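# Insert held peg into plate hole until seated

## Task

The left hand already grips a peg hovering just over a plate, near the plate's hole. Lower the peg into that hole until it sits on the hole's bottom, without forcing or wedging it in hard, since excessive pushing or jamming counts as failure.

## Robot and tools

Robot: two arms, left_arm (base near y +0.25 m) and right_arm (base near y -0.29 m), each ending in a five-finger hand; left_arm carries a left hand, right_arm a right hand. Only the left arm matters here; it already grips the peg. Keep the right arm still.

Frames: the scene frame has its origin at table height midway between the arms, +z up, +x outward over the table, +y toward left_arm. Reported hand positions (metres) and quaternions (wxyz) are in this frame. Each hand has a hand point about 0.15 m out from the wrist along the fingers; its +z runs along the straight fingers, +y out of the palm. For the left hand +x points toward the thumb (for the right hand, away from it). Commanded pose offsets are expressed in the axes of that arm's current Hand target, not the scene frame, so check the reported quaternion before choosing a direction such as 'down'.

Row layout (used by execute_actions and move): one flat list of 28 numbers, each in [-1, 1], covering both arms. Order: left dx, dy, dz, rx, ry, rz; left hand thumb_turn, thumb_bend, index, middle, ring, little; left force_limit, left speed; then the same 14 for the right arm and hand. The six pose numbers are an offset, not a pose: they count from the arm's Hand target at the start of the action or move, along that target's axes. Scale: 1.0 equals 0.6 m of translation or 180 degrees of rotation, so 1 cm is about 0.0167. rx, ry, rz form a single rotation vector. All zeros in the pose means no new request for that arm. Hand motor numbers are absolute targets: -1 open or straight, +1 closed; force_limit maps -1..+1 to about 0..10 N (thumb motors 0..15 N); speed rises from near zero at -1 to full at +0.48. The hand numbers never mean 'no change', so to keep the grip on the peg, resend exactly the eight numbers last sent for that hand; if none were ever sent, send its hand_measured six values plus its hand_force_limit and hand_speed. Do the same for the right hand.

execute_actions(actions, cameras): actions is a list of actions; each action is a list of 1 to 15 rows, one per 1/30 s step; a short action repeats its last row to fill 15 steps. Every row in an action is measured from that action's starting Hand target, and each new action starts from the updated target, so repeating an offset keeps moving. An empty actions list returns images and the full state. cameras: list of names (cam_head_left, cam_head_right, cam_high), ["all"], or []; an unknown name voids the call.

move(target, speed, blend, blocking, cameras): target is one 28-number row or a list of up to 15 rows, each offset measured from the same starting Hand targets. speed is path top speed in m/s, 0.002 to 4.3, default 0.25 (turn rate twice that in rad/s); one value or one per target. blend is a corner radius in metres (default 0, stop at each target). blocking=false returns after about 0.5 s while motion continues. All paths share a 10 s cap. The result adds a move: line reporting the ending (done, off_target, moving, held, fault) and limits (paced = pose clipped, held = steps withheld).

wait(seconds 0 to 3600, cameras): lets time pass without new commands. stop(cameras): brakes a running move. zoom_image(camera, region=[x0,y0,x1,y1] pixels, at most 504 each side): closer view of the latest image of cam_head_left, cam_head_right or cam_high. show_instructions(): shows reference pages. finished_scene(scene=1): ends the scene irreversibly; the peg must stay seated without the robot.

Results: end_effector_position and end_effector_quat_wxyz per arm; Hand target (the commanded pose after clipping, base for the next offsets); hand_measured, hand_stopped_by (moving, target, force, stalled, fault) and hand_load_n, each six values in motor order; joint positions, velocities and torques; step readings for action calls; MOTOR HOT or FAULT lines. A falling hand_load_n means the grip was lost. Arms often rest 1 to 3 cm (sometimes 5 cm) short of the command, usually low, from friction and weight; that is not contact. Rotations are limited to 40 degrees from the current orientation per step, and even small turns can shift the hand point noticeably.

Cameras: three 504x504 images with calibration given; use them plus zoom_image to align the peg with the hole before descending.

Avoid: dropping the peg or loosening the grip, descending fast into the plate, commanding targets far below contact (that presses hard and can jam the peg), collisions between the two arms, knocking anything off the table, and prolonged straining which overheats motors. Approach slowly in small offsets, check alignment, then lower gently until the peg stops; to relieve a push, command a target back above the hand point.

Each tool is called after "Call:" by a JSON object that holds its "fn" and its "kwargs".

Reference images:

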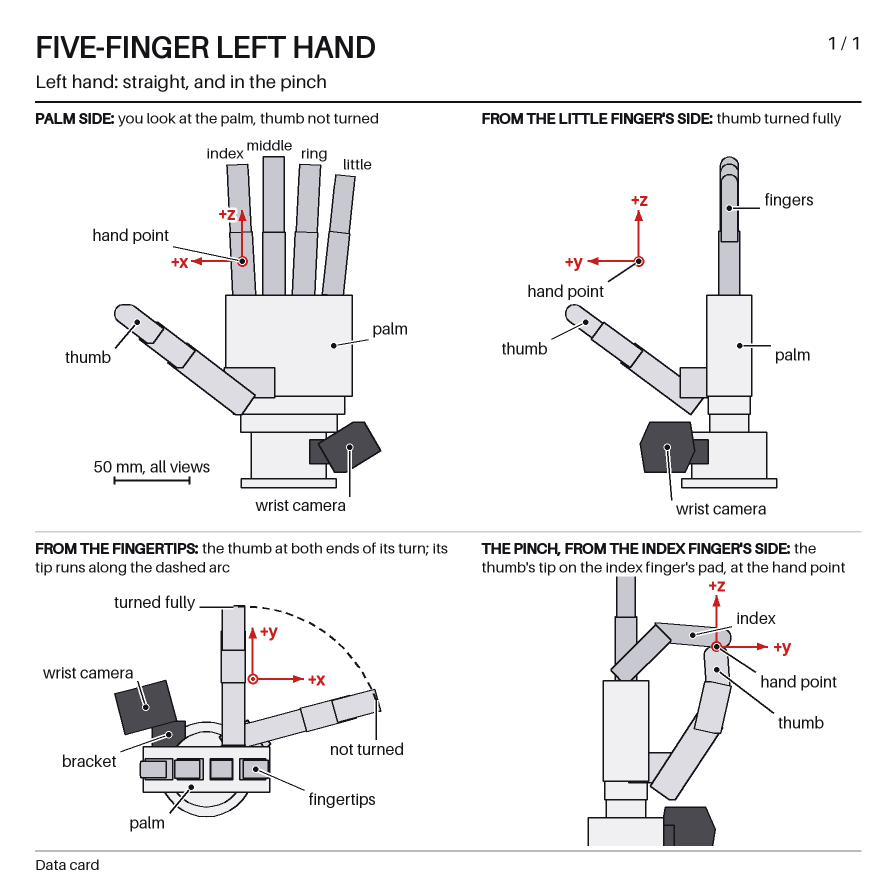

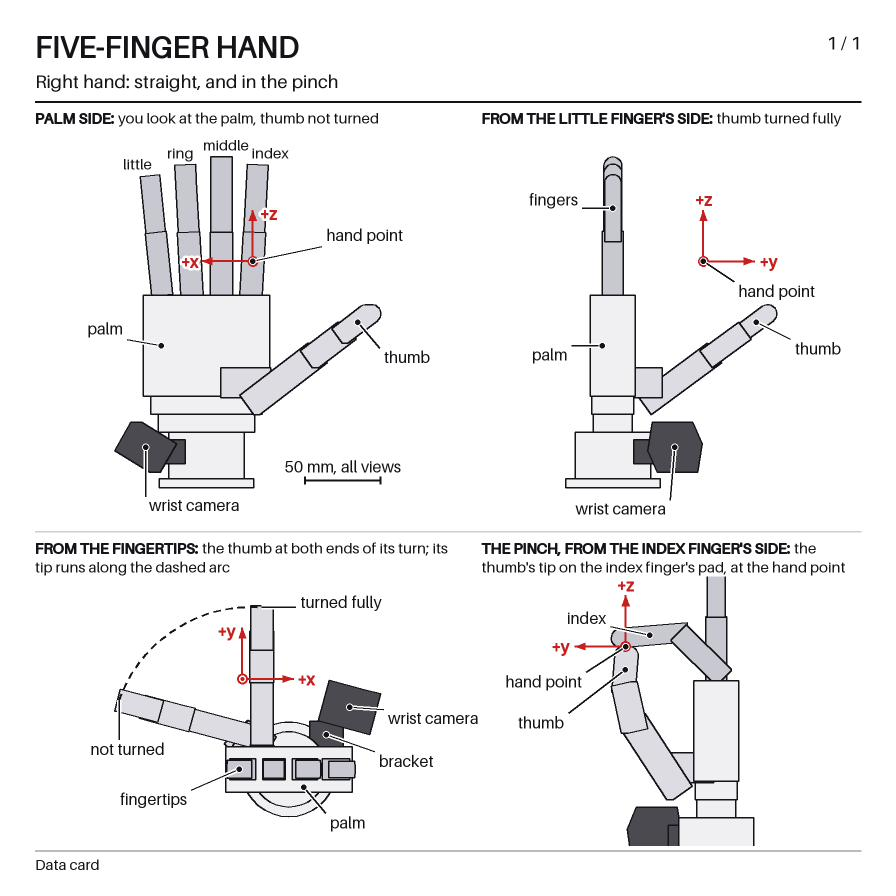

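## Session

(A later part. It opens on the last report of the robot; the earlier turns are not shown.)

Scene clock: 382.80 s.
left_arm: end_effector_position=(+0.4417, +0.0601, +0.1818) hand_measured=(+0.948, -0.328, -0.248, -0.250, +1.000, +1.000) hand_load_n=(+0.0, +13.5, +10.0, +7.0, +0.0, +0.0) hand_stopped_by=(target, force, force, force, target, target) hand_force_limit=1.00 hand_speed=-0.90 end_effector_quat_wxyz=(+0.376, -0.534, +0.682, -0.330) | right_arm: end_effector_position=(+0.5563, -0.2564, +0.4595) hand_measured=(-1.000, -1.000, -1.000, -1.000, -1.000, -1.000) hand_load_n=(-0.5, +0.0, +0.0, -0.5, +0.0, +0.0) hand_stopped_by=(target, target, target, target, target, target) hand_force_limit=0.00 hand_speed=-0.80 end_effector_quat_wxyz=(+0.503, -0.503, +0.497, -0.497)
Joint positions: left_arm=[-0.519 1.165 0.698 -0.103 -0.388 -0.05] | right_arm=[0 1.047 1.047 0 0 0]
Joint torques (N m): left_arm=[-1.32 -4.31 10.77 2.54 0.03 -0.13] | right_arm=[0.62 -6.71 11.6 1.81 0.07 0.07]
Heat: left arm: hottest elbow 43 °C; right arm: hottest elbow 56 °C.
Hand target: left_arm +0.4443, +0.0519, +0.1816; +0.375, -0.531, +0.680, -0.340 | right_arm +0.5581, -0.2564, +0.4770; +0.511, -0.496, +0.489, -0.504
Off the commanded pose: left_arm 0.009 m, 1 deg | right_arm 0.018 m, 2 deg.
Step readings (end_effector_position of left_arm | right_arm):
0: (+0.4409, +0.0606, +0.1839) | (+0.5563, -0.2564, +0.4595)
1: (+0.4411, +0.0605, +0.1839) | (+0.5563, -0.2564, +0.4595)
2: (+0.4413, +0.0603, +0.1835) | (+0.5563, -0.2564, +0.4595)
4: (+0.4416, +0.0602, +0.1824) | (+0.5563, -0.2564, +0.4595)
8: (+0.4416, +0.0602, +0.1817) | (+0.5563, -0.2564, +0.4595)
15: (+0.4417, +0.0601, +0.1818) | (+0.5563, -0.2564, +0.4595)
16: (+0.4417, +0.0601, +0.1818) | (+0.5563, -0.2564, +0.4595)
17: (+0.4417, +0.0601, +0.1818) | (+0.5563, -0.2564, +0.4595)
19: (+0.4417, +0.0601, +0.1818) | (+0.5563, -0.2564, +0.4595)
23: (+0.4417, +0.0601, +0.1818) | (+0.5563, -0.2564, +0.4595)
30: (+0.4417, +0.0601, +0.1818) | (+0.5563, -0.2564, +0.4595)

Call:
{"fn": "execute_actions", "kwargs": {"actions": [[[0.0004,0.0021,0.00125,0.0031,-0.0007,0.0002,0.948,-0.326,-0.246,-0.248,1,1,1.0,-0.9,0,0,0,0,0,0,-1,-1,-1,-1,-1,-1,0,-0.8],[0.0008,0.0042,0.0025,0.0062,-0.0014,0.00035,0.948,-0.326,-0.246,-0.248,1,1,1.0,-0.9,0,0,0,0,0,0,-1,-1,-1,-1,-1,-1,0,-0.8]]], "cameras": ["cam_high","cam_head_right","cam_head_left"]}}

Call:
{"fn": "zoom_image", "kwargs": {"camera": "cam_head_right", "region": [145, 220, 195, 270]}}

Call:
{"fn": "zoom_image", "kwargs": {"camera": "cam_high", "region": [205, 240, 250, 290]}}

Scene clock: 387.23 s.
left_arm: end_effector_position=(+0.4423, +0.0608, +0.1794) hand_measured=(+0.948, -0.328, -0.248, -0.250, +1.000, +1.000) hand_load_n=(+0.0, +14.0, +7.5, +6.0, +0.0, +0.0) hand_stopped_by=(target, force, force, force, target, target) hand_force_limit=1.00 hand_speed=-0.90 end_effector_quat_wxyz=(+0.382, -0.534, +0.676, -0.336) | right_arm: end_effector_position=(+0.5563, -0.2564, +0.4595) hand_measured=(-1.000, -1.000, -1.000, -1.000, -1.000, -1.000) hand_load_n=(-0.5, +0.5, -0.5, +0.0, -0.5, -0.5) hand_stopped_by=(target, target, target, target, target, target) hand_force_limit=0.00 hand_speed=-0.80 end_effector_quat_wxyz=(+0.503, -0.503, +0.497, -0.497)
Joint positions: left_arm=[-0.519 1.165 0.68 -0.066 -0.393 -0.05] | right_arm=[0 1.047 1.047 0 0 0]
Joint torques (N m): left_arm=[-1.61 -4.13 10.61 2.73 -0.12 -0.07] | right_arm=[0.62 -6.77 11.62 1.81 0.06 0.08]
Heat: left arm: hottest elbow 42 °C; right arm: hottest elbow 56 °C.
Hand target: left_arm +0.4443, +0.0519, +0.1785; +0.382, -0.527, +0.676, -0.345 | right_arm +0.5581, -0.2564, +0.4770; +0.511, -0.496, +0.489, -0.504
Off the commanded pose: left_arm 0.009 m, 1 deg | right_arm 0.018 m, 2 deg.
Step readings (end_effector_position of left_arm | right_arm):
0: (+0.4417, +0.0601, +0.1818) | (+0.5563, -0.2564, +0.4595)
1: (+0.4417, +0.0602, +0.1815) | (+0.5563, -0.2564, +0.4595)
2: (+0.4420, +0.0604, +0.1811) | (+0.5563, -0.2564, +0.4595)
4: (+0.4422, +0.0609, +0.1797) | (+0.5563, -0.2564, +0.4595)
8: (+0.4422, +0.0609, +0.1793) | (+0.5563, -0.2564, +0.4595)
15: (+0.4423, +0.0608, +0.1794) | (+0.5563, -0.2564, +0.4595)

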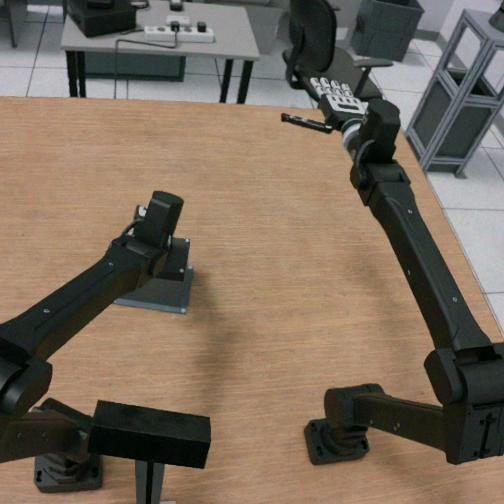

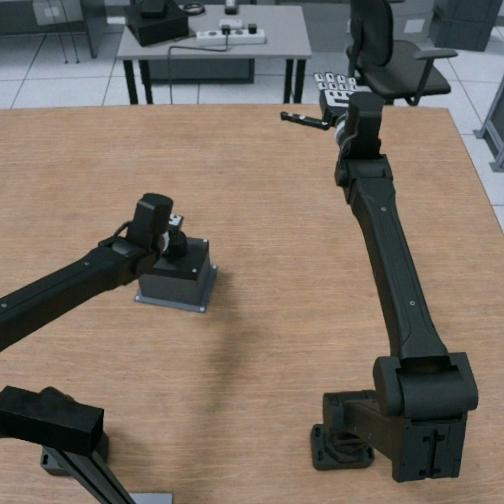

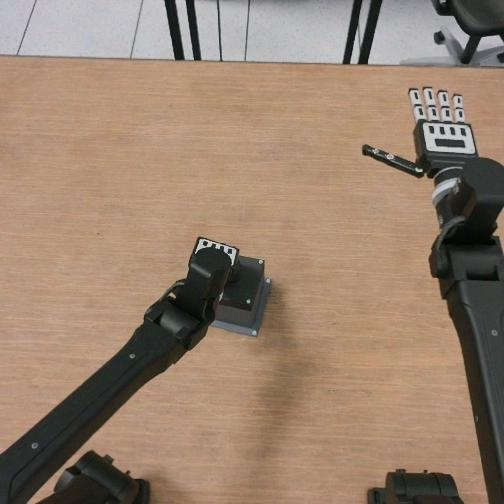

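Scaled by 10.080.

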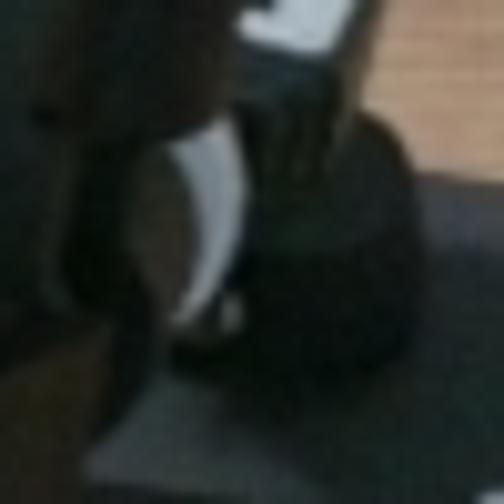

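Scaled by 10.080.

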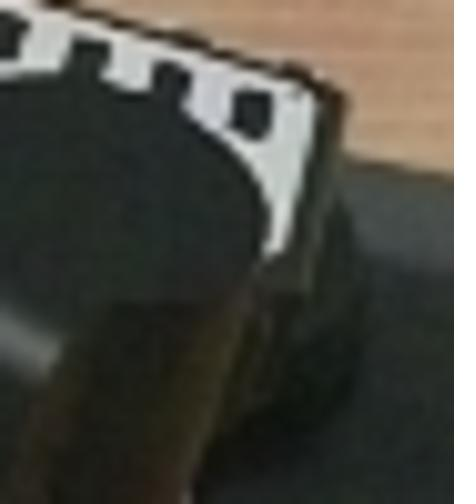

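Call:
{"fn": "zoom_image", "kwargs": {"camera": "cam_head_right", "region": [158, 228, 192, 262]}}

Call:
{"fn": "zoom_image", "kwargs": {"camera": "cam_head_left", "region": [150, 228, 184, 262]}}

Call:
{"fn": "zoom_image", "kwargs": {"camera": "cam_high", "region": [218, 254, 248, 288]}}

Scaled by 14.824.

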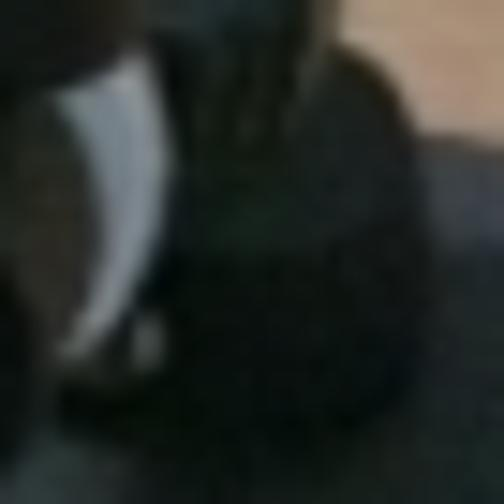

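Scaled by 14.824.

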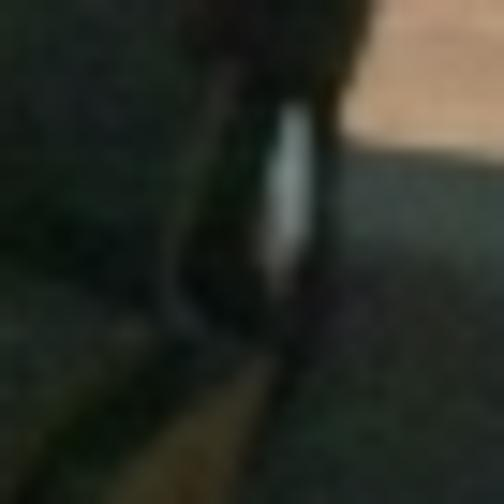

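Scaled by 14.824.

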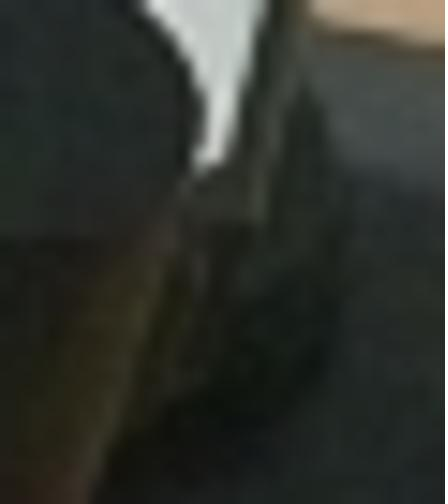

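Call:
{"fn": "execute_actions", "kwargs": {"actions": [[[0,0,0,-0.0059,-0.0006,0.0024,0.948,-0.326,-0.246,-0.248,1,1,1.0,-0.9,0,0,0,0,0,0,-1,-1,-1,-1,-1,-1,0,-0.8],[0,0,0,-0.0118,-0.0012,0.0048,0.948,-0.326,-0.246,-0.248,1,1,1.0,-0.9,0,0,0,0,0,0,-1,-1,-1,-1,-1,-1,0,-0.8]],[[0,0,0,-0.0059,-0.0006,0.0024,0.948,-0.326,-0.246,-0.248,1,1,1.0,-0.9,0,0,0,0,0,0,-1,-1,-1,-1,-1,-1,0,-0.8],[0,0,0,-0.0118,-0.0012,0.0048,0.948,-0.326,-0.246,-0.248,1,1,1.0,-0.9,0,0,0,0,0,0,-1,-1,-1,-1,-1,-1,0,-0.8]]], "cameras": ["cam_high","cam_head_right","cam_head_left"]}}

Call:
{"fn": "zoom_image", "kwargs": {"camera": "cam_head_right", "region": [145, 215, 195, 270]}}

Call:
{"fn": "zoom_image", "kwargs": {"camera": "cam_high", "region": [205, 240, 250, 290]}}

Scene clock: 413.40 s.
left_arm: end_effector_position=(+0.4431, +0.0606, +0.1773) hand_measured=(+0.948, -0.328, -0.248, -0.250, +1.000, +1.000) hand_load_n=(+0.0, +14.0, +10.0, +6.5, +0.0, +0.0) hand_stopped_by=(target, force, force, force, target, target) hand_force_limit=1.00 hand_speed=-0.90 end_effector_quat_wxyz=(+0.375, -0.536, +0.687, -0.316) | right_arm: end_effector_position=(+0.5563, -0.2564, +0.4595) hand_measured=(-1.000, -1.000, -1.000, -1.000, -1.000, -1.000) hand_load_n=(+0.0, +0.0, +0.0, +0.0, +0.0, +0.0) hand_stopped_by=(target, target, target, target, target, target) hand_force_limit=0.00 hand_speed=-0.80 end_effector_quat_wxyz=(+0.503, -0.503, +0.497, -0.497)
Joint positions: left_arm=[-0.521 1.184 0.715 -0.128 -0.397 -0.051] | right_arm=[0 1.047 1.047 0 0 0]
Joint torques (N m): left_arm=[-1.73 -4.25 13.12 0.31 -0.21 -0.08] | right_arm=[0.62 -6.77 11.56 1.76 0.05 0.07]
Heat: left arm: hottest elbow 43 °C; right arm: hottest elbow 56 °C.
Hand target: left_arm +0.4443, +0.0518, +0.1786; +0.370, -0.532, +0.695, -0.312 | right_arm +0.5581, -0.2564, +0.4770; +0.511, -0.496, +0.489, -0.504
Off the commanded pose: left_arm 0.009 m, 1 deg | right_arm 0.018 m, 2 deg.
Step readings (end_effector_position of left_arm | right_arm):
0: (+0.4423, +0.0608, +0.1794) | (+0.5563, -0.2564, +0.4595)
1: (+0.4424, +0.0610, +0.1794) | (+0.5563, -0.2564, +0.4595)
2: (+0.4417, +0.0613, +0.1786) | (+0.5563, -0.2564, +0.4595)
4: (+0.4416, +0.0614, +0.1784) | (+0.5563, -0.2564, +0.4595)
8: (+0.4416, +0.0615, +0.1783) | (+0.5563, -0.2564, +0.4595)
15: (+0.4416, +0.0615, +0.1783) | (+0.5563, -0.2564, +0.4595)
16: (+0.4414, +0.0615, +0.1783) | (+0.5563, -0.2564, +0.4595)
17: (+0.4416, +0.0613, +0.1783) | (+0.5563, -0.2564, +0.4595)
19: (+0.4426, +0.0608, +0.1773) | (+0.5563, -0.2564, +0.4595)
23: (+0.4432, +0.0605, +0.1773) | (+0.5563, -0.2564, +0.4595)
30: (+0.4431, +0.0606, +0.1773) | (+0.5563, -0.2564, +0.4595)

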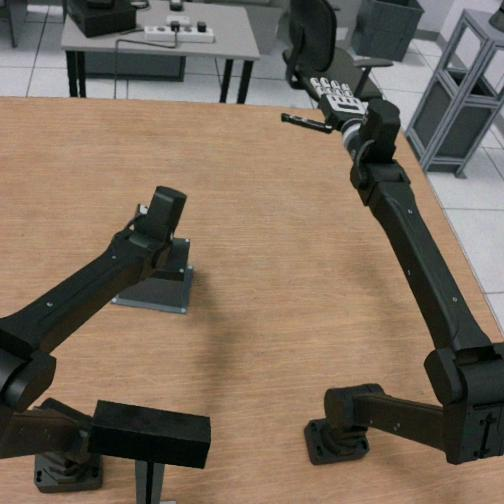

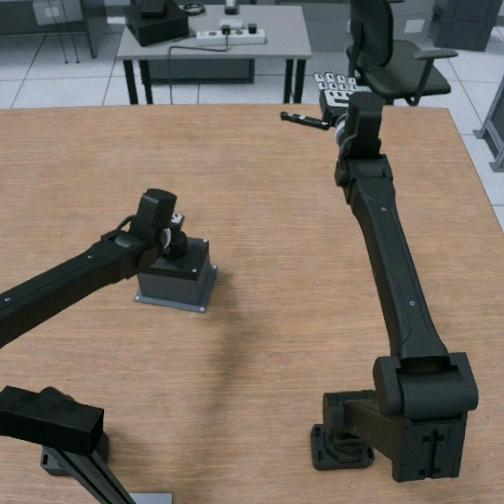

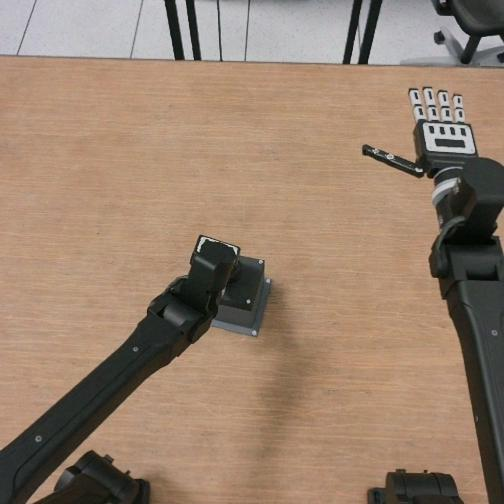

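Scaled by 9.164.

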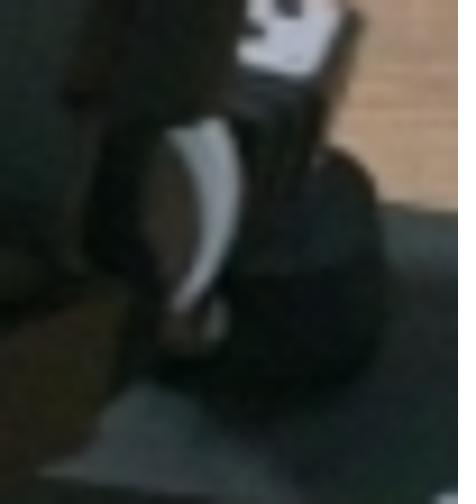

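Scaled by 10.080.

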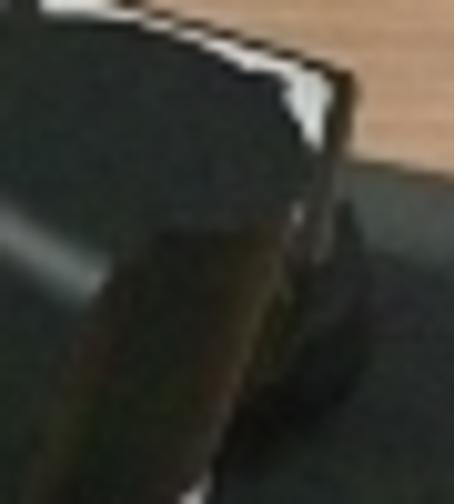

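Call:
{"fn": "zoom_image", "kwargs": {"camera": "cam_high", "region": [222, 262, 250, 290]}}

Call:
{"fn": "zoom_image", "kwargs": {"camera": "cam_head_right", "region": [160, 240, 190, 265]}}

Scaled by 18.000.

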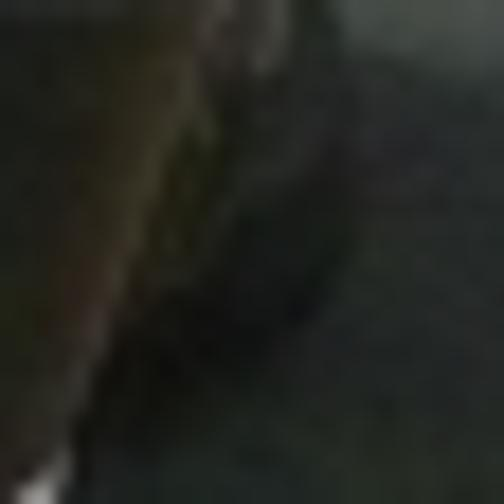

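Scaled by 16.800.

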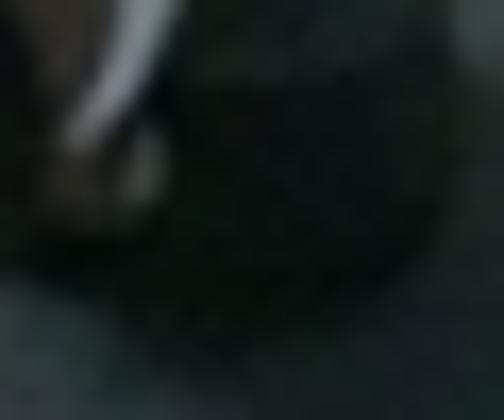

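Call:
{"fn": "execute_actions", "kwargs": {"actions": [[[0.0005,0.0028,0.0017,0,0,0,0.948,-0.326,-0.246,-0.248,1,1,1.0,-0.9,0,0,0,0,0,0,-1,-1,-1,-1,-1,-1,0,-0.8],[0.0011,0.0056,0.0034,0,0,0,0.948,-0.326,-0.246,-0.248,1,1,1.0,-0.9,0,0,0,0,0,0,-1,-1,-1,-1,-1,-1,0,-0.8]]], "cameras": ["cam_high","cam_head_right","cam_head_left"]}}

Call:
{"fn": "zoom_image", "kwargs": {"camera": "cam_head_right", "region": [160, 225, 195, 265]}}

Scene clock: 422.87 s.
left_arm: end_effector_position=(+0.4431, +0.0606, +0.1771) hand_measured=(+0.948, -0.328, -0.248, -0.250, +1.000, +1.000) hand_load_n=(+0.0, +14.0, +10.5, +6.5, +0.0, +0.0) hand_stopped_by=(target, force, force, force, target, target) hand_force_limit=1.00 hand_speed=-0.90 end_effector_quat_wxyz=(+0.375, -0.536, +0.687, -0.316) | right_arm: end_effector_position=(+0.5563, -0.2564, +0.4595) hand_measured=(-1.000, -1.000, -1.000, -1.000, -1.000, -1.000) hand_load_n=(-0.5, +0.0, +0.0, +0.0, +0.0, +0.0) hand_stopped_by=(target, target, target, target, target, target) hand_force_limit=0.00 hand_speed=-0.80 end_effector_quat_wxyz=(+0.503, -0.503, +0.497, -0.497)
Joint positions: left_arm=[-0.521 1.184 0.715 -0.128 -0.397 -0.051] | right_arm=[0 1.047 1.047 0 0 0]
Joint torques (N m): left_arm=[-1.55 -3.78 12.49 0.81 -0.21 -0.08] | right_arm=[0.73 -6.89 11.6 1.81 0.06 0.08]
Heat: left arm: hottest elbow 43 °C; right arm: hottest elbow 57 °C.
Hand target: left_arm +0.4442, +0.0519, +0.1746; +0.370, -0.532, +0.695, -0.312 | right_arm +0.5581, -0.2564, +0.4770; +0.511, -0.496, +0.489, -0.504
Off the commanded pose: left_arm 0.009 m, 1 deg | right_arm 0.018 m, 2 deg.
Step readings (end_effector_position of left_arm | right_arm):
0: (+0.4431, +0.0606, +0.1773) | (+0.5563, -0.2564, +0.4595)
1: (+0.4431, +0.0606, +0.1773) | (+0.5563, -0.2564, +0.4595)
2: (+0.4431, +0.0606, +0.1771) | (+0.5563, -0.2564, +0.4595)
4: (+0.4431, +0.0606, +0.1771) | (+0.5563, -0.2564, +0.4595)
8: (+0.4431, +0.0606, +0.1771) | (+0.5563, -0.2564, +0.4595)
15: (+0.4431, +0.0606, +0.1771) | (+0.5563, -0.2564, +0.4595)

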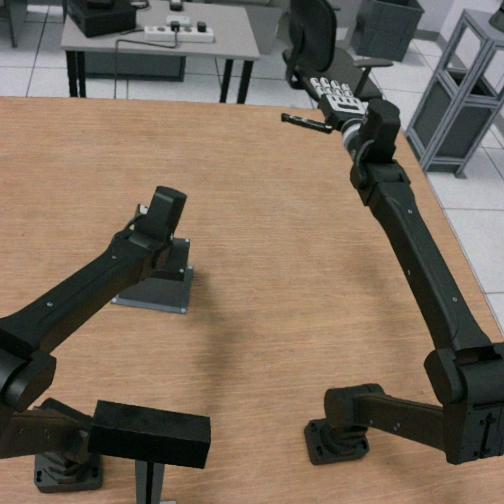

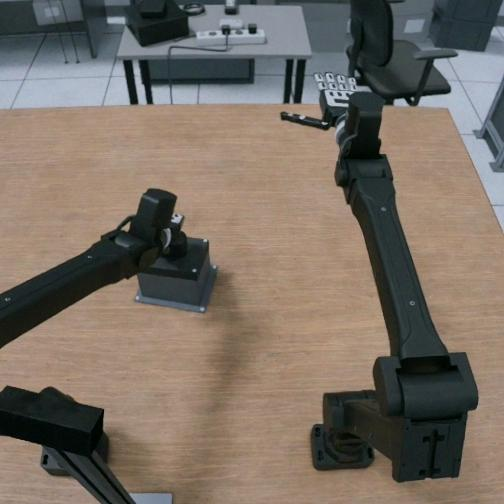

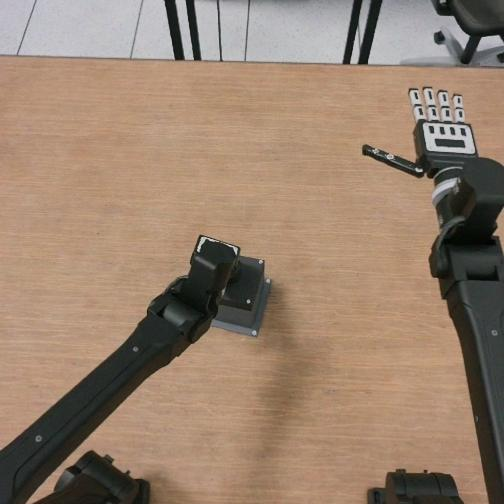

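Scaled by 12.600.

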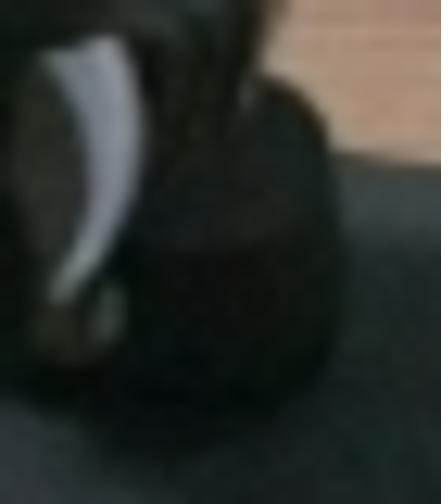

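Call:
{"fn": "execute_actions", "kwargs": {"actions": [[[-0.0018,-0.0079,-0.0028,0,0,0,0.948,-0.326,-0.246,-0.248,1,1,1.0,-0.9,0,0,0,0,0,0,-1,-1,-1,-1,-1,-1,0,-0.8],[-0.00365,-0.01573,-0.00562,0,0,0,0.948,-0.326,-0.246,-0.248,1,1,1.0,-0.9,0,0,0,0,0,0,-1,-1,-1,-1,-1,-1,0,-0.8]]], "cameras": []}}

Scene clock: 437.33 s.
left_arm: end_effector_position=(+0.4433, +0.0604, +0.1776) hand_measured=(+0.948, -0.328, -0.248, -0.250, +1.000, +1.000) hand_load_n=(+0.0, +14.5, +10.5, +6.5, +0.0, +0.0) hand_stopped_by=(target, force, force, force, target, target) hand_force_limit=1.00 hand_speed=-0.90 end_effector_quat_wxyz=(+0.373, -0.537, +0.689, -0.312) | right_arm: end_effector_position=(+0.5563, -0.2564, +0.4595) hand_measured=(-1.000, -1.000, -1.000, -1.000, -1.000, -1.000) hand_load_n=(+0.0, +0.0, +0.0, +0.0, +0.0, +0.0) hand_stopped_by=(target, target, target, target, target, target) hand_force_limit=0.00 hand_speed=-0.80 end_effector_quat_wxyz=(+0.503, -0.503, +0.497, -0.497)
Joint positions: left_arm=[-0.521 1.187 0.724 -0.144 -0.397 -0.051] | right_arm=[0 1.047 1.047 0 0 0]
Joint torques (N m): left_arm=[-1.49 -4.72 13.68 0.27 -0.11 -0.05] | right_arm=[0.62 -6.77 11.6 1.77 0.06 0.07]
Heat: left arm: hottest elbow 43 °C; right arm: hottest elbow 57 °C.
Hand target: left_arm +0.4464, +0.0519, +0.1845; +0.370, -0.532, +0.695, -0.312 | right_arm +0.5581, -0.2564, +0.4770; +0.511, -0.496, +0.489, -0.504
Off the commanded pose: left_arm 0.012 m, 1 deg | right_arm 0.018 m, 2 deg.
Step readings (end_effector_position of left_arm | right_arm):
0: (+0.4431, +0.0606, +0.1771) | (+0.5563, -0.2564, +0.4595)
1: (+0.4433, +0.0605, +0.1774) | (+0.5563, -0.2564, +0.4595)
2: (+0.4432, +0.0605, +0.1776) | (+0.5563, -0.2564, +0.4595)
4: (+0.4432, +0.0604, +0.1775) | (+0.5563, -0.2564, +0.4595)
8: (+0.4433, +0.0604, +0.1776) | (+0.5563, -0.2564, +0.4595)
15: (+0.4433, +0.0604, +0.1776) | (+0.5563, -0.2564, +0.4595)

Call:
{"fn": "execute_actions", "kwargs": {"actions": [[[0,0,0,0,0,0,0.948,-0.36,-0.27,-0.27,1,1,1.0,-0.95,0,0,0,0,0,0,-1,-1,-1,-1,-1,-1,0,-0.8]],[[0,0,0,0,0,0,0.948,-0.36,-0.27,-0.27,1,1,1.0,-0.95,0,0,0,0,0,0,-1,-1,-1,-1,-1,-1,0,-0.8]]], "cameras": ["cam_high","cam_head_right","cam_head_left"]}}

Call:
{"fn": "zoom_image", "kwargs": {"camera": "cam_head_right", "region": [160, 225, 195, 265]}}

Scene clock: 440.53 s.
left_arm: end_effector_position=(+0.4421, +0.0610, +0.1765) hand_measured=(+0.948, -0.360, -0.270, -0.270, +1.000, +1.000) hand_load_n=(+0.5, +0.0, +1.0, +0.5, +0.0, +0.0) hand_stopped_by=(target, target, target, target, target, target) hand_force_limit=1.00 hand_speed=-0.95 end_effector_quat_wxyz=(+0.372, -0.537, +0.691, -0.310) | right_arm: end_effector_position=(+0.5563, -0.2564, +0.4595) hand_measured=(-1.000, -1.000, -1.000, -1.000, -1.000, -1.000) hand_load_n=(+0.0, +0.0, +0.0, +0.0, +0.0, +0.0) hand_stopped_by=(target, target, target, target, target, target) hand_force_limit=0.00 hand_speed=-0.80 end_effector_quat_wxyz=(+0.503, -0.503, +0.497, -0.497)
Joint positions: left_arm=[-0.521 1.187 0.725 -0.152 -0.397 -0.051] | right_arm=[0 1.047 1.047 0 0 0]
Joint torques (N m): left_arm=[-1.49 -4.72 13.6 0.57 -0.11 -0.06] | right_arm=[0.56 -6.77 11.6 1.78 0.06 0.08]
Heat: left arm: hottest elbow 43 °C; right arm: hottest elbow 57 °C.
Hand target: left_arm +0.4465, +0.0519, +0.1846; +0.370, -0.532, +0.695, -0.312 | right_arm +0.5581, -0.2564, +0.4770; +0.511, -0.496, +0.489, -0.504
Off the commanded pose: left_arm 0.013 m, 1 deg | right_arm 0.018 m, 2 deg.
Step readings (end_effector_position of left_arm | right_arm):
0: (+0.4433, +0.0604, +0.1776) | (+0.5563, -0.2564, +0.4595)
1: (+0.4433, +0.0604, +0.1776) | (+0.5563, -0.2564, +0.4595)
2: (+0.4433, +0.0604, +0.1776) | (+0.5563, -0.2564, +0.4595)
4: (+0.4432, +0.0604, +0.1775) | (+0.5563, -0.2564, +0.4595)
8: (+0.4427, +0.0607, +0.1770) | (+0.5563, -0.2564, +0.4595)
15: (+0.4427, +0.0607, +0.1771) | (+0.5563, -0.2564, +0.4595)
16: (+0.4426, +0.0607, +0.1770) | (+0.5563, -0.2564, +0.4595)
17: (+0.4426, +0.0608, +0.1770) | (+0.5563, -0.2564, +0.4595)
19: (+0.4422, +0.0610, +0.1766) | (+0.5563, -0.2564, +0.4595)
23: (+0.4421, +0.0610, +0.1765) | (+0.5563, -0.2564, +0.4595)
30: (+0.4421, +0.0610, +0.1765) | (+0.5563, -0.2564, +0.4595)

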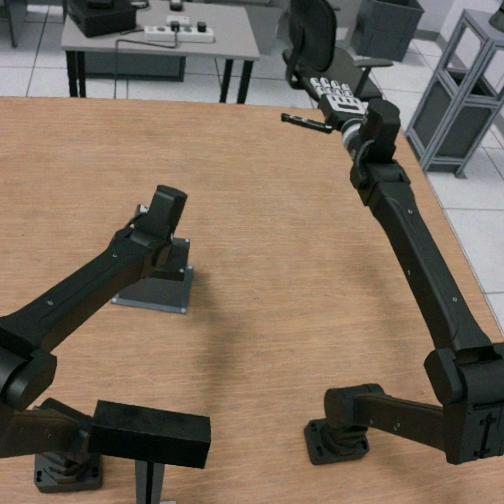

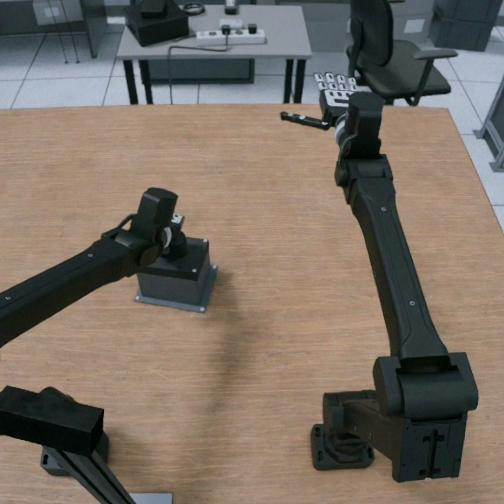

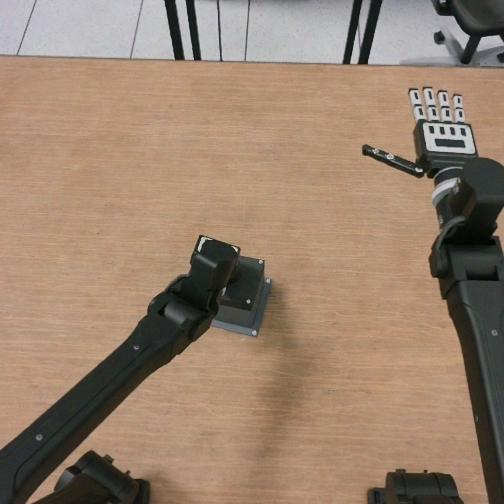

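Scaled by 12.600.

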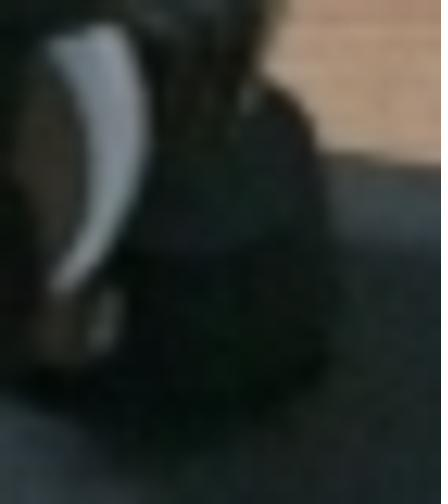

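Call:
{"fn": "execute_actions", "kwargs": {"actions": [[[0,0,0,0,0,0,0.948,-0.6,-0.5,-0.5,1,1,1.0,-0.85,0,0,0,0,0,0,-1,-1,-1,-1,-1,-1,0,-0.8]],[[0,0,0,0,0,0,0.948,-0.6,-0.5,-0.5,1,1,1.0,-0.85,0,0,0,0,0,0,-1,-1,-1,-1,-1,-1,0,-0.8]]], "cameras": ["cam_high","cam_head_right","cam_head_left"]}}

Call:
{"fn": "zoom_image", "kwargs": {"camera": "cam_head_right", "region": [150, 215, 200, 270]}}

Scene clock: 447.43 s.
left_arm: end_effector_position=(+0.4404, +0.0620, +0.1744) hand_measured=(+0.948, -0.600, -0.500, -0.500, +1.000, +1.000) hand_load_n=(+0.0, +0.0, +0.0, +0.0, +0.0, +0.0) hand_stopped_by=(target, target, target, target, target, target) hand_force_limit=1.00 hand_speed=-0.85 end_effector_quat_wxyz=(+0.370, -0.538, +0.693, -0.305) | right_arm: end_effector_position=(+0.5563, -0.2564, +0.4595) hand_measured=(-1.000, -1.000, -1.000, -1.000, -1.000, -1.000) hand_load_n=(-0.5, +0.0, +0.0, +0.0, +0.0, -0.5) hand_stopped_by=(target, target, target, target, target, target) hand_force_limit=0.00 hand_speed=-0.80 end_effector_quat_wxyz=(+0.503, -0.503, +0.497, -0.497)
Joint positions: left_arm=[-0.521 1.188 0.725 -0.162 -0.397 -0.051] | right_arm=[0 1.047 1.047 0 0 0]
Joint torques (N m): left_arm=[-1.38 -4.78 13.6 0.94 -0.11 -0.06] | right_arm=[0.62 -6.77 11.63 1.81 0.05 0.07]
Heat: left arm: hottest elbow 44 °C; right arm: hottest elbow 57 °C.
Hand target: left_arm +0.4465, +0.0519, +0.1846; +0.370, -0.532, +0.695, -0.312 | right_arm +0.5581, -0.2564, +0.4770; +0.511, -0.496, +0.489, -0.504
Off the commanded pose: left_arm 0.016 m, 1 deg | right_arm 0.018 m, 2 deg.
Step readings (end_effector_position of left_arm | right_arm):
0: (+0.4421, +0.0610, +0.1765) | (+0.5563, -0.2564, +0.4595)
1: (+0.4421, +0.0610, +0.1765) | (+0.5563, -0.2564, +0.4595)
2: (+0.4421, +0.0610, +0.1765) | (+0.5563, -0.2564, +0.4595)
4: (+0.4416, +0.0613, +0.1758) | (+0.5563, -0.2564, +0.4595)
8: (+0.4407, +0.0618, +0.1749) | (+0.5563, -0.2564, +0.4595)
15: (+0.4404, +0.0620, +0.1744) | (+0.5563, -0.2564, +0.4595)
16: (+0.4404, +0.0620, +0.1744) | (+0.5563, -0.2564, +0.4595)
17: (+0.4404, +0.0620, +0.1744) | (+0.5563, -0.2564, +0.4595)
19: (+0.4404, +0.0620, +0.1744) | (+0.5563, -0.2564, +0.4595)
23: (+0.4404, +0.0620, +0.1744) | (+0.5563, -0.2564, +0.4595)
30: (+0.4404, +0.0620, +0.1744) | (+0.5563, -0.2564, +0.4595)

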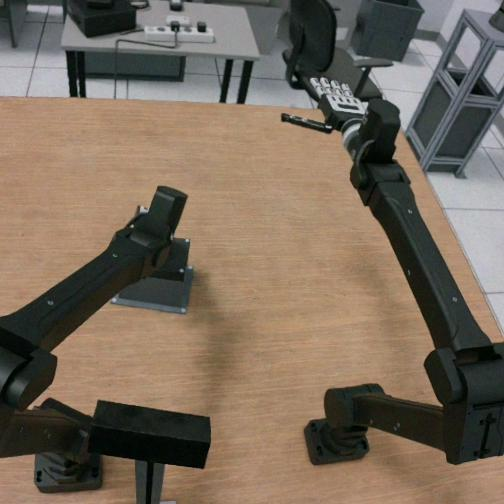

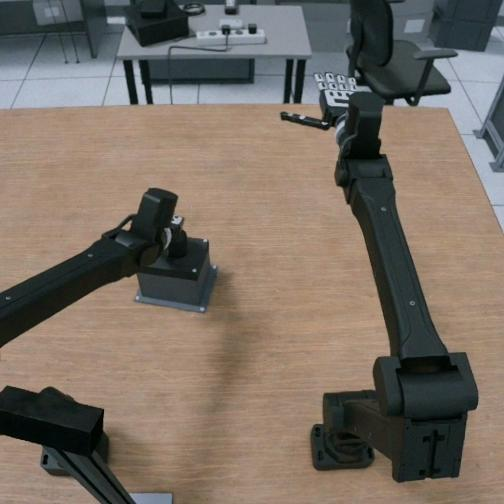

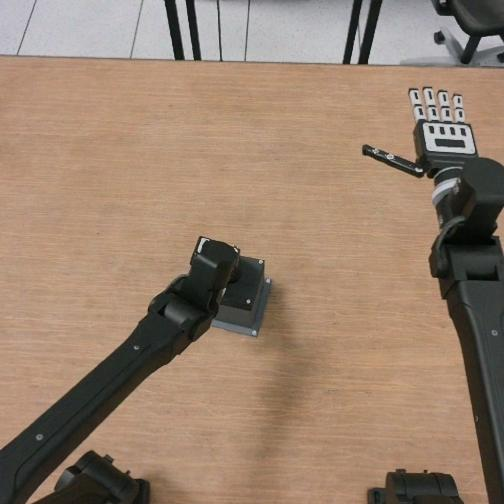

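Scaled by 9.164.

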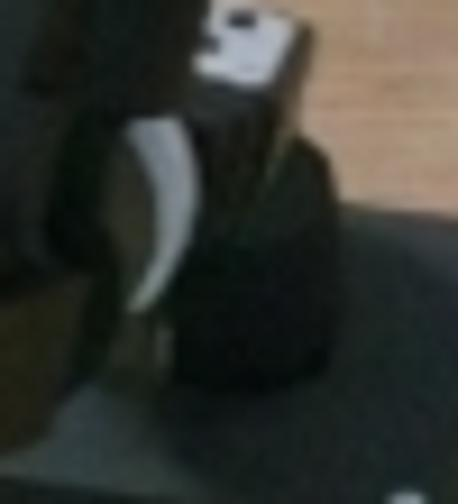

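Call:
{"fn": "execute_actions", "kwargs": {"actions": [[[0,0,0,0,0,0,0.948,-0.9,-1,-1,1,1,1.0,-0.6,0,0,0,0,0,0,-1,-1,-1,-1,-1,-1,0,-0.8]],[[0,0,0,0,0,0,0.948,-0.9,-1,-1,1,1,1.0,-0.6,0,0,0,0,0,0,-1,-1,-1,-1,-1,-1,0,-0.8]]], "cameras": []}}

Call:
{"fn": "move", "kwargs": {"target": [[-0.0304,-0.1379,-0.0887,0,0,0,0.948,-0.9,-1,-1,1,1,1.0,-0.6,0,0,0,0,0,0,-1,-1,-1,-1,-1,-1,0,-0.8],[-0.017,-0.0955,-0.1592,0,0,0,0.948,-0.9,-1,-1,1,1,1.0,-0.6,0,0,0,0,0,0,-1,-1,-1,-1,-1,-1,0,-0.8]], "speed": 0.12, "blend": 0.02, "cameras": ["cam_high","cam_head_right","cam_head_left"]}}

Call:
{"fn": "zoom_image", "kwargs": {"camera": "cam_head_right", "region": [130, 215, 210, 295]}}

Call:
{"fn": "zoom_image", "kwargs": {"camera": "cam_high", "region": [180, 225, 265, 310]}}

Call:
{"fn": "zoom_image", "kwargs": {"camera": "cam_head_left", "region": [115, 215, 195, 295]}}

Scene clock: 452.47 s.
left_arm: end_effector_position=(+0.4402, +0.0621, +0.1742) hand_measured=(+0.948, -0.900, -1.000, -1.000, +1.000, +1.000) hand_load_n=(+0.5, +0.0, +0.0, +0.0, +0.0, +0.0) hand_stopped_by=(target, target, target, target, target, target) hand_force_limit=1.00 hand_speed=-0.60 end_effector_quat_wxyz=(+0.370, -0.538, +0.694, -0.305) | right_arm: end_effector_position=(+0.5563, -0.2564, +0.4595) hand_measured=(-1.000, -1.000, -1.000, -1.000, -1.000, -1.000) hand_load_n=(+0.0, +0.0, +0.0, +0.0, +0.0, +0.0) hand_stopped_by=(target, target, target, target, target, target) hand_force_limit=0.00 hand_speed=-0.80 end_effector_quat_wxyz=(+0.503, -0.503, +0.497, -0.497)
Joint positions: left_arm=[-0.521 1.188 0.725 -0.163 -0.397 -0.051] | right_arm=[0 1.047 1.047 0 0 0]
Joint torques (N m): left_arm=[-1.44 -4.72 13.57 0.98 -0.12 -0.06] | right_arm=[0.56 -6.83 11.64 1.8 0.06 0.07]
Heat: left arm: hottest elbow 45 °C; right arm: hottest elbow 57 °C.
Hand target: left_arm +0.4465, +0.0519, +0.1846; +0.370, -0.532, +0.695, -0.312 | right_arm +0.5581, -0.2564, +0.4770; +0.511, -0.496, +0.489, -0.504
Off the commanded pose: left_arm 0.016 m, 1 deg | right_arm 0.018 m, 2 deg.
Step readings (end_effector_position of left_arm | right_arm):
0: (+0.4404, +0.0620, +0.1744) | (+0.5563, -0.2564, +0.4595)
1: (+0.4404, +0.0620, +0.1744) | (+0.5563, -0.2564, +0.4595)
2: (+0.4404, +0.0620, +0.1744) | (+0.5563, -0.2564, +0.4595)
4: (+0.4404, +0.0620, +0.1744) | (+0.5563, -0.2564, +0.4595)
8: (+0.4403, +0.0621, +0.1743) | (+0.5563, -0.2564, +0.4595)
15: (+0.4402, +0.0621, +0.1742) | (+0.5563, -0.2564, +0.4595)
16: (+0.4402, +0.0621, +0.1742) | (+0.5563, -0.2564, +0.4595)
17: (+0.4402, +0.0621, +0.1742) | (+0.5563, -0.2564, +0.4595)
19: (+0.4402, +0.0621, +0.1742) | (+0.5563, -0.2564, +0.4595)
23: (+0.4402, +0.0621, +0.1742) | (+0.5563, -0.2564, +0.4595)
30: (+0.4402, +0.0621, +0.1742) | (+0.5563, -0.2564, +0.4595)

Scene clock: 454.27 s.
left_arm: end_effector_position=(+0.3995, +0.0559, +0.2874) hand_measured=(+0.948, -0.900, -1.000, -1.000, +1.000, +1.000) hand_load_n=(+0.0, +0.0, +0.0, +0.0, +0.0, +0.0) hand_stopped_by=(target, target, target, target, target, target) hand_force_limit=1.00 hand_speed=-0.60 end_effector_quat_wxyz=(+0.374, -0.532, +0.692, -0.314) | right_arm: end_effector_position=(+0.5563, -0.2564, +0.4595) hand_measured=(-1.000, -1.000, -1.000, -1.000, -1.000, -1.000) hand_load_n=(+0.0, +0.0, +0.0, +0.0, +0.0, +0.0) hand_stopped_by=(target, target, target, target, target, target) hand_force_limit=0.00 hand_speed=-0.80 end_effector_quat_wxyz=(+0.503, -0.503, +0.497, -0.497)
Joint positions: left_arm=[-0.601 0.986 0.889 -0.525 -0.457 -0.09] | right_arm=[0 1.047 1.047 0 0 0]
Joint torques (N m): left_arm=[-1.38 -3.43 11.81 0.91 -0.33 -0.19] | right_arm=[0.56 -6.77 11.62 1.81 0.06 0.07]
Heat: left arm: hottest elbow 45 °C; right arm: hottest elbow 57 °C.
Hand target: left_arm +0.3964, +0.0519, +0.2846; +0.370, -0.532, +0.695, -0.312 | right_arm +0.5581, -0.2564, +0.4770; +0.511, -0.496, +0.489, -0.504
Off the commanded pose: left_arm 0.006 m, 1 deg | right_arm 0.018 m, 2 deg.
move: done

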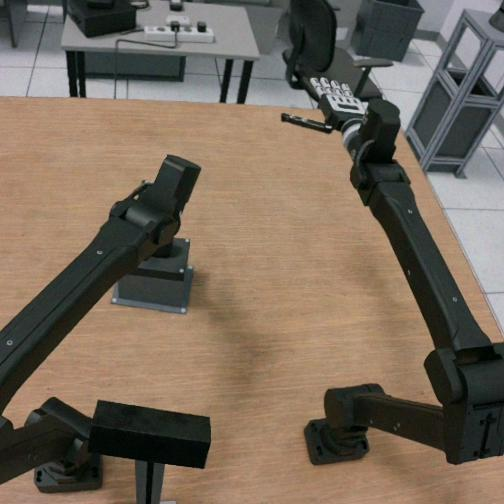

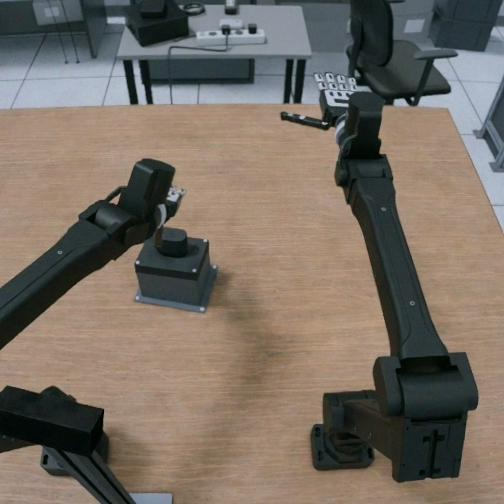

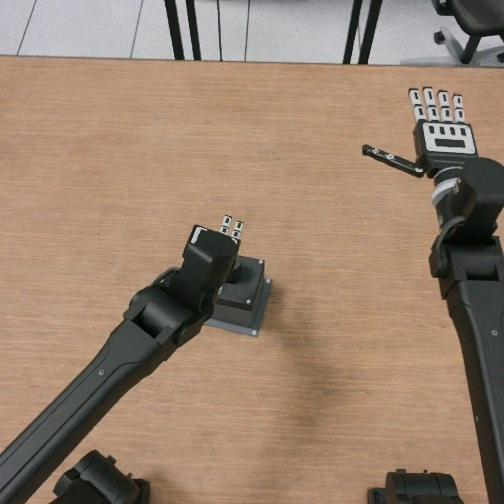

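Scaled by 6.300.

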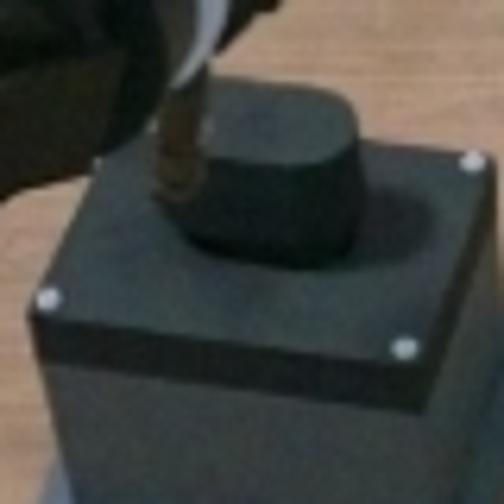

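Scaled by 5.929.

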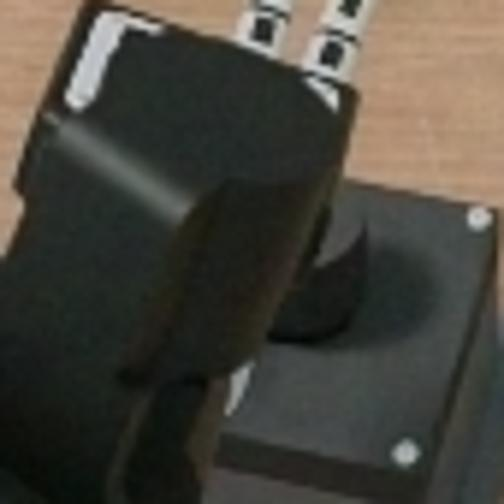

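Scaled by 6.300.

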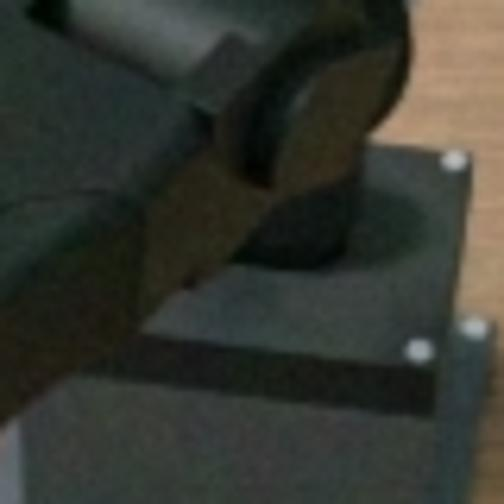

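Call:
{"fn": "move", "kwargs": {"target": [-0.2092,-0.021,-0.0523,0,0,0,0.948,-0.9,-1,-1,1,1,1.0,-0.6,0,0,0,0,0,0,-1,-1,-1,-1,-1,-1,0,-0.8], "speed": 0.2, "cameras": ["cam_high","cam_head_right","cam_head_left"]}}

Call:
{"fn": "zoom_image", "kwargs": {"camera": "cam_head_right", "region": [140, 220, 210, 290]}}

Call:
{"fn": "zoom_image", "kwargs": {"camera": "cam_high", "region": [190, 235, 265, 310]}}

Call:
{"fn": "zoom_image", "kwargs": {"camera": "cam_head_left", "region": [120, 220, 190, 290]}}

Scene clock: 460.67 s.
left_arm: end_effector_position=(+0.3914, +0.1705, +0.3136) hand_measured=(+0.948, -0.900, -1.000, -1.000, +1.000, +1.000) hand_load_n=(+0.0, +0.0, +0.0, +0.0, +0.0, +0.0) hand_stopped_by=(target, target, target, target, target, target) hand_force_limit=1.00 hand_speed=-0.60 end_effector_quat_wxyz=(+0.359, -0.538, +0.700, -0.304) | right_arm: end_effector_position=(+0.5563, -0.2564, +0.4595) hand_measured=(-1.000, -1.000, -1.000, -1.000, -1.000, -1.000) hand_load_n=(-0.5, +0.0, +0.0, +0.0, +0.0, +0.0) hand_stopped_by=(target, target, target, target, target, target) hand_force_limit=0.00 hand_speed=-0.80 end_effector_quat_wxyz=(+0.503, -0.503, +0.497, -0.497)
Joint positions: left_arm=[-0.232 0.84 0.889 -0.647 -0.143 0.117] | right_arm=[0 1.047 1.047 0 0 0]
Joint torques (N m): left_arm=[0.15 -2.73 15.39 1.03 0.08 0.03] | right_arm=[0.73 -6.83 11.62 1.78 0.07 0.07]
Heat: left arm: hottest elbow 44 °C; right arm: hottest elbow 57 °C.
Hand target: left_arm +0.3964, +0.1721, +0.3344; +0.370, -0.532, +0.695, -0.312 | right_arm +0.5581, -0.2564, +0.4770; +0.511, -0.496, +0.489, -0.504
Off the commanded pose: left_arm 0.021 m, 2 deg | right_arm 0.018 m, 2 deg.
move: off_target (left_arm)

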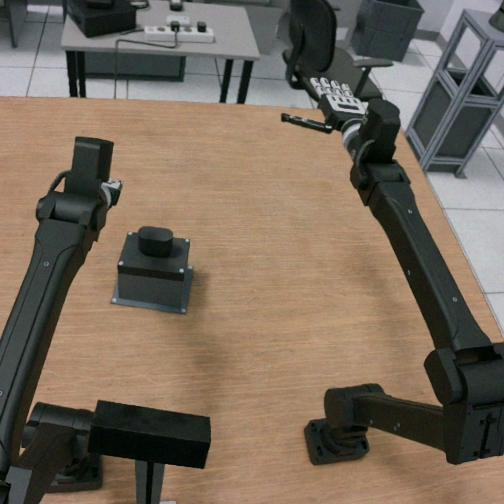

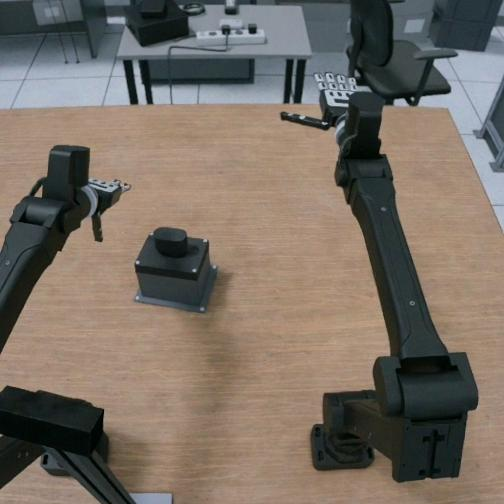

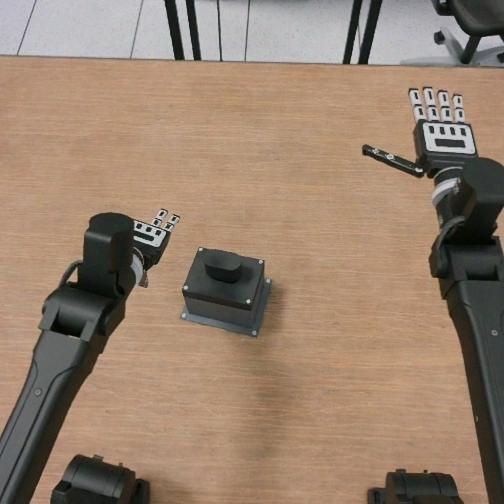

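Scaled by 7.200.

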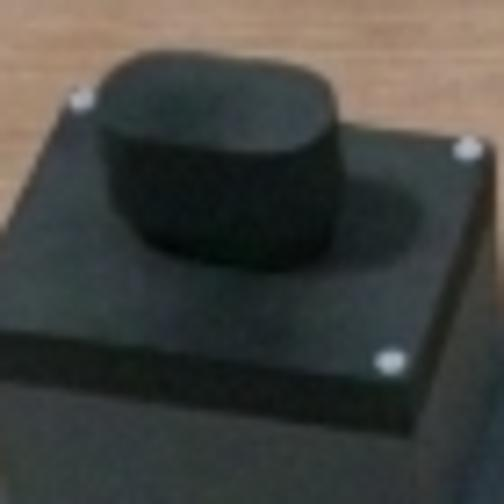

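Scaled by 6.720.

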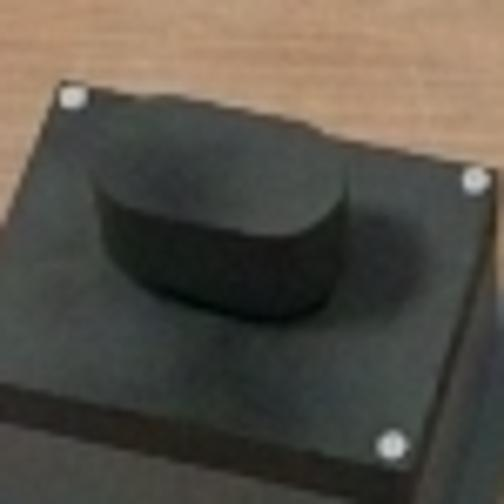

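Scaled by 7.200.

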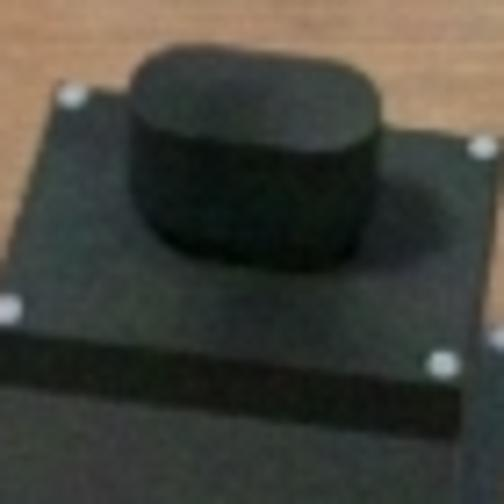

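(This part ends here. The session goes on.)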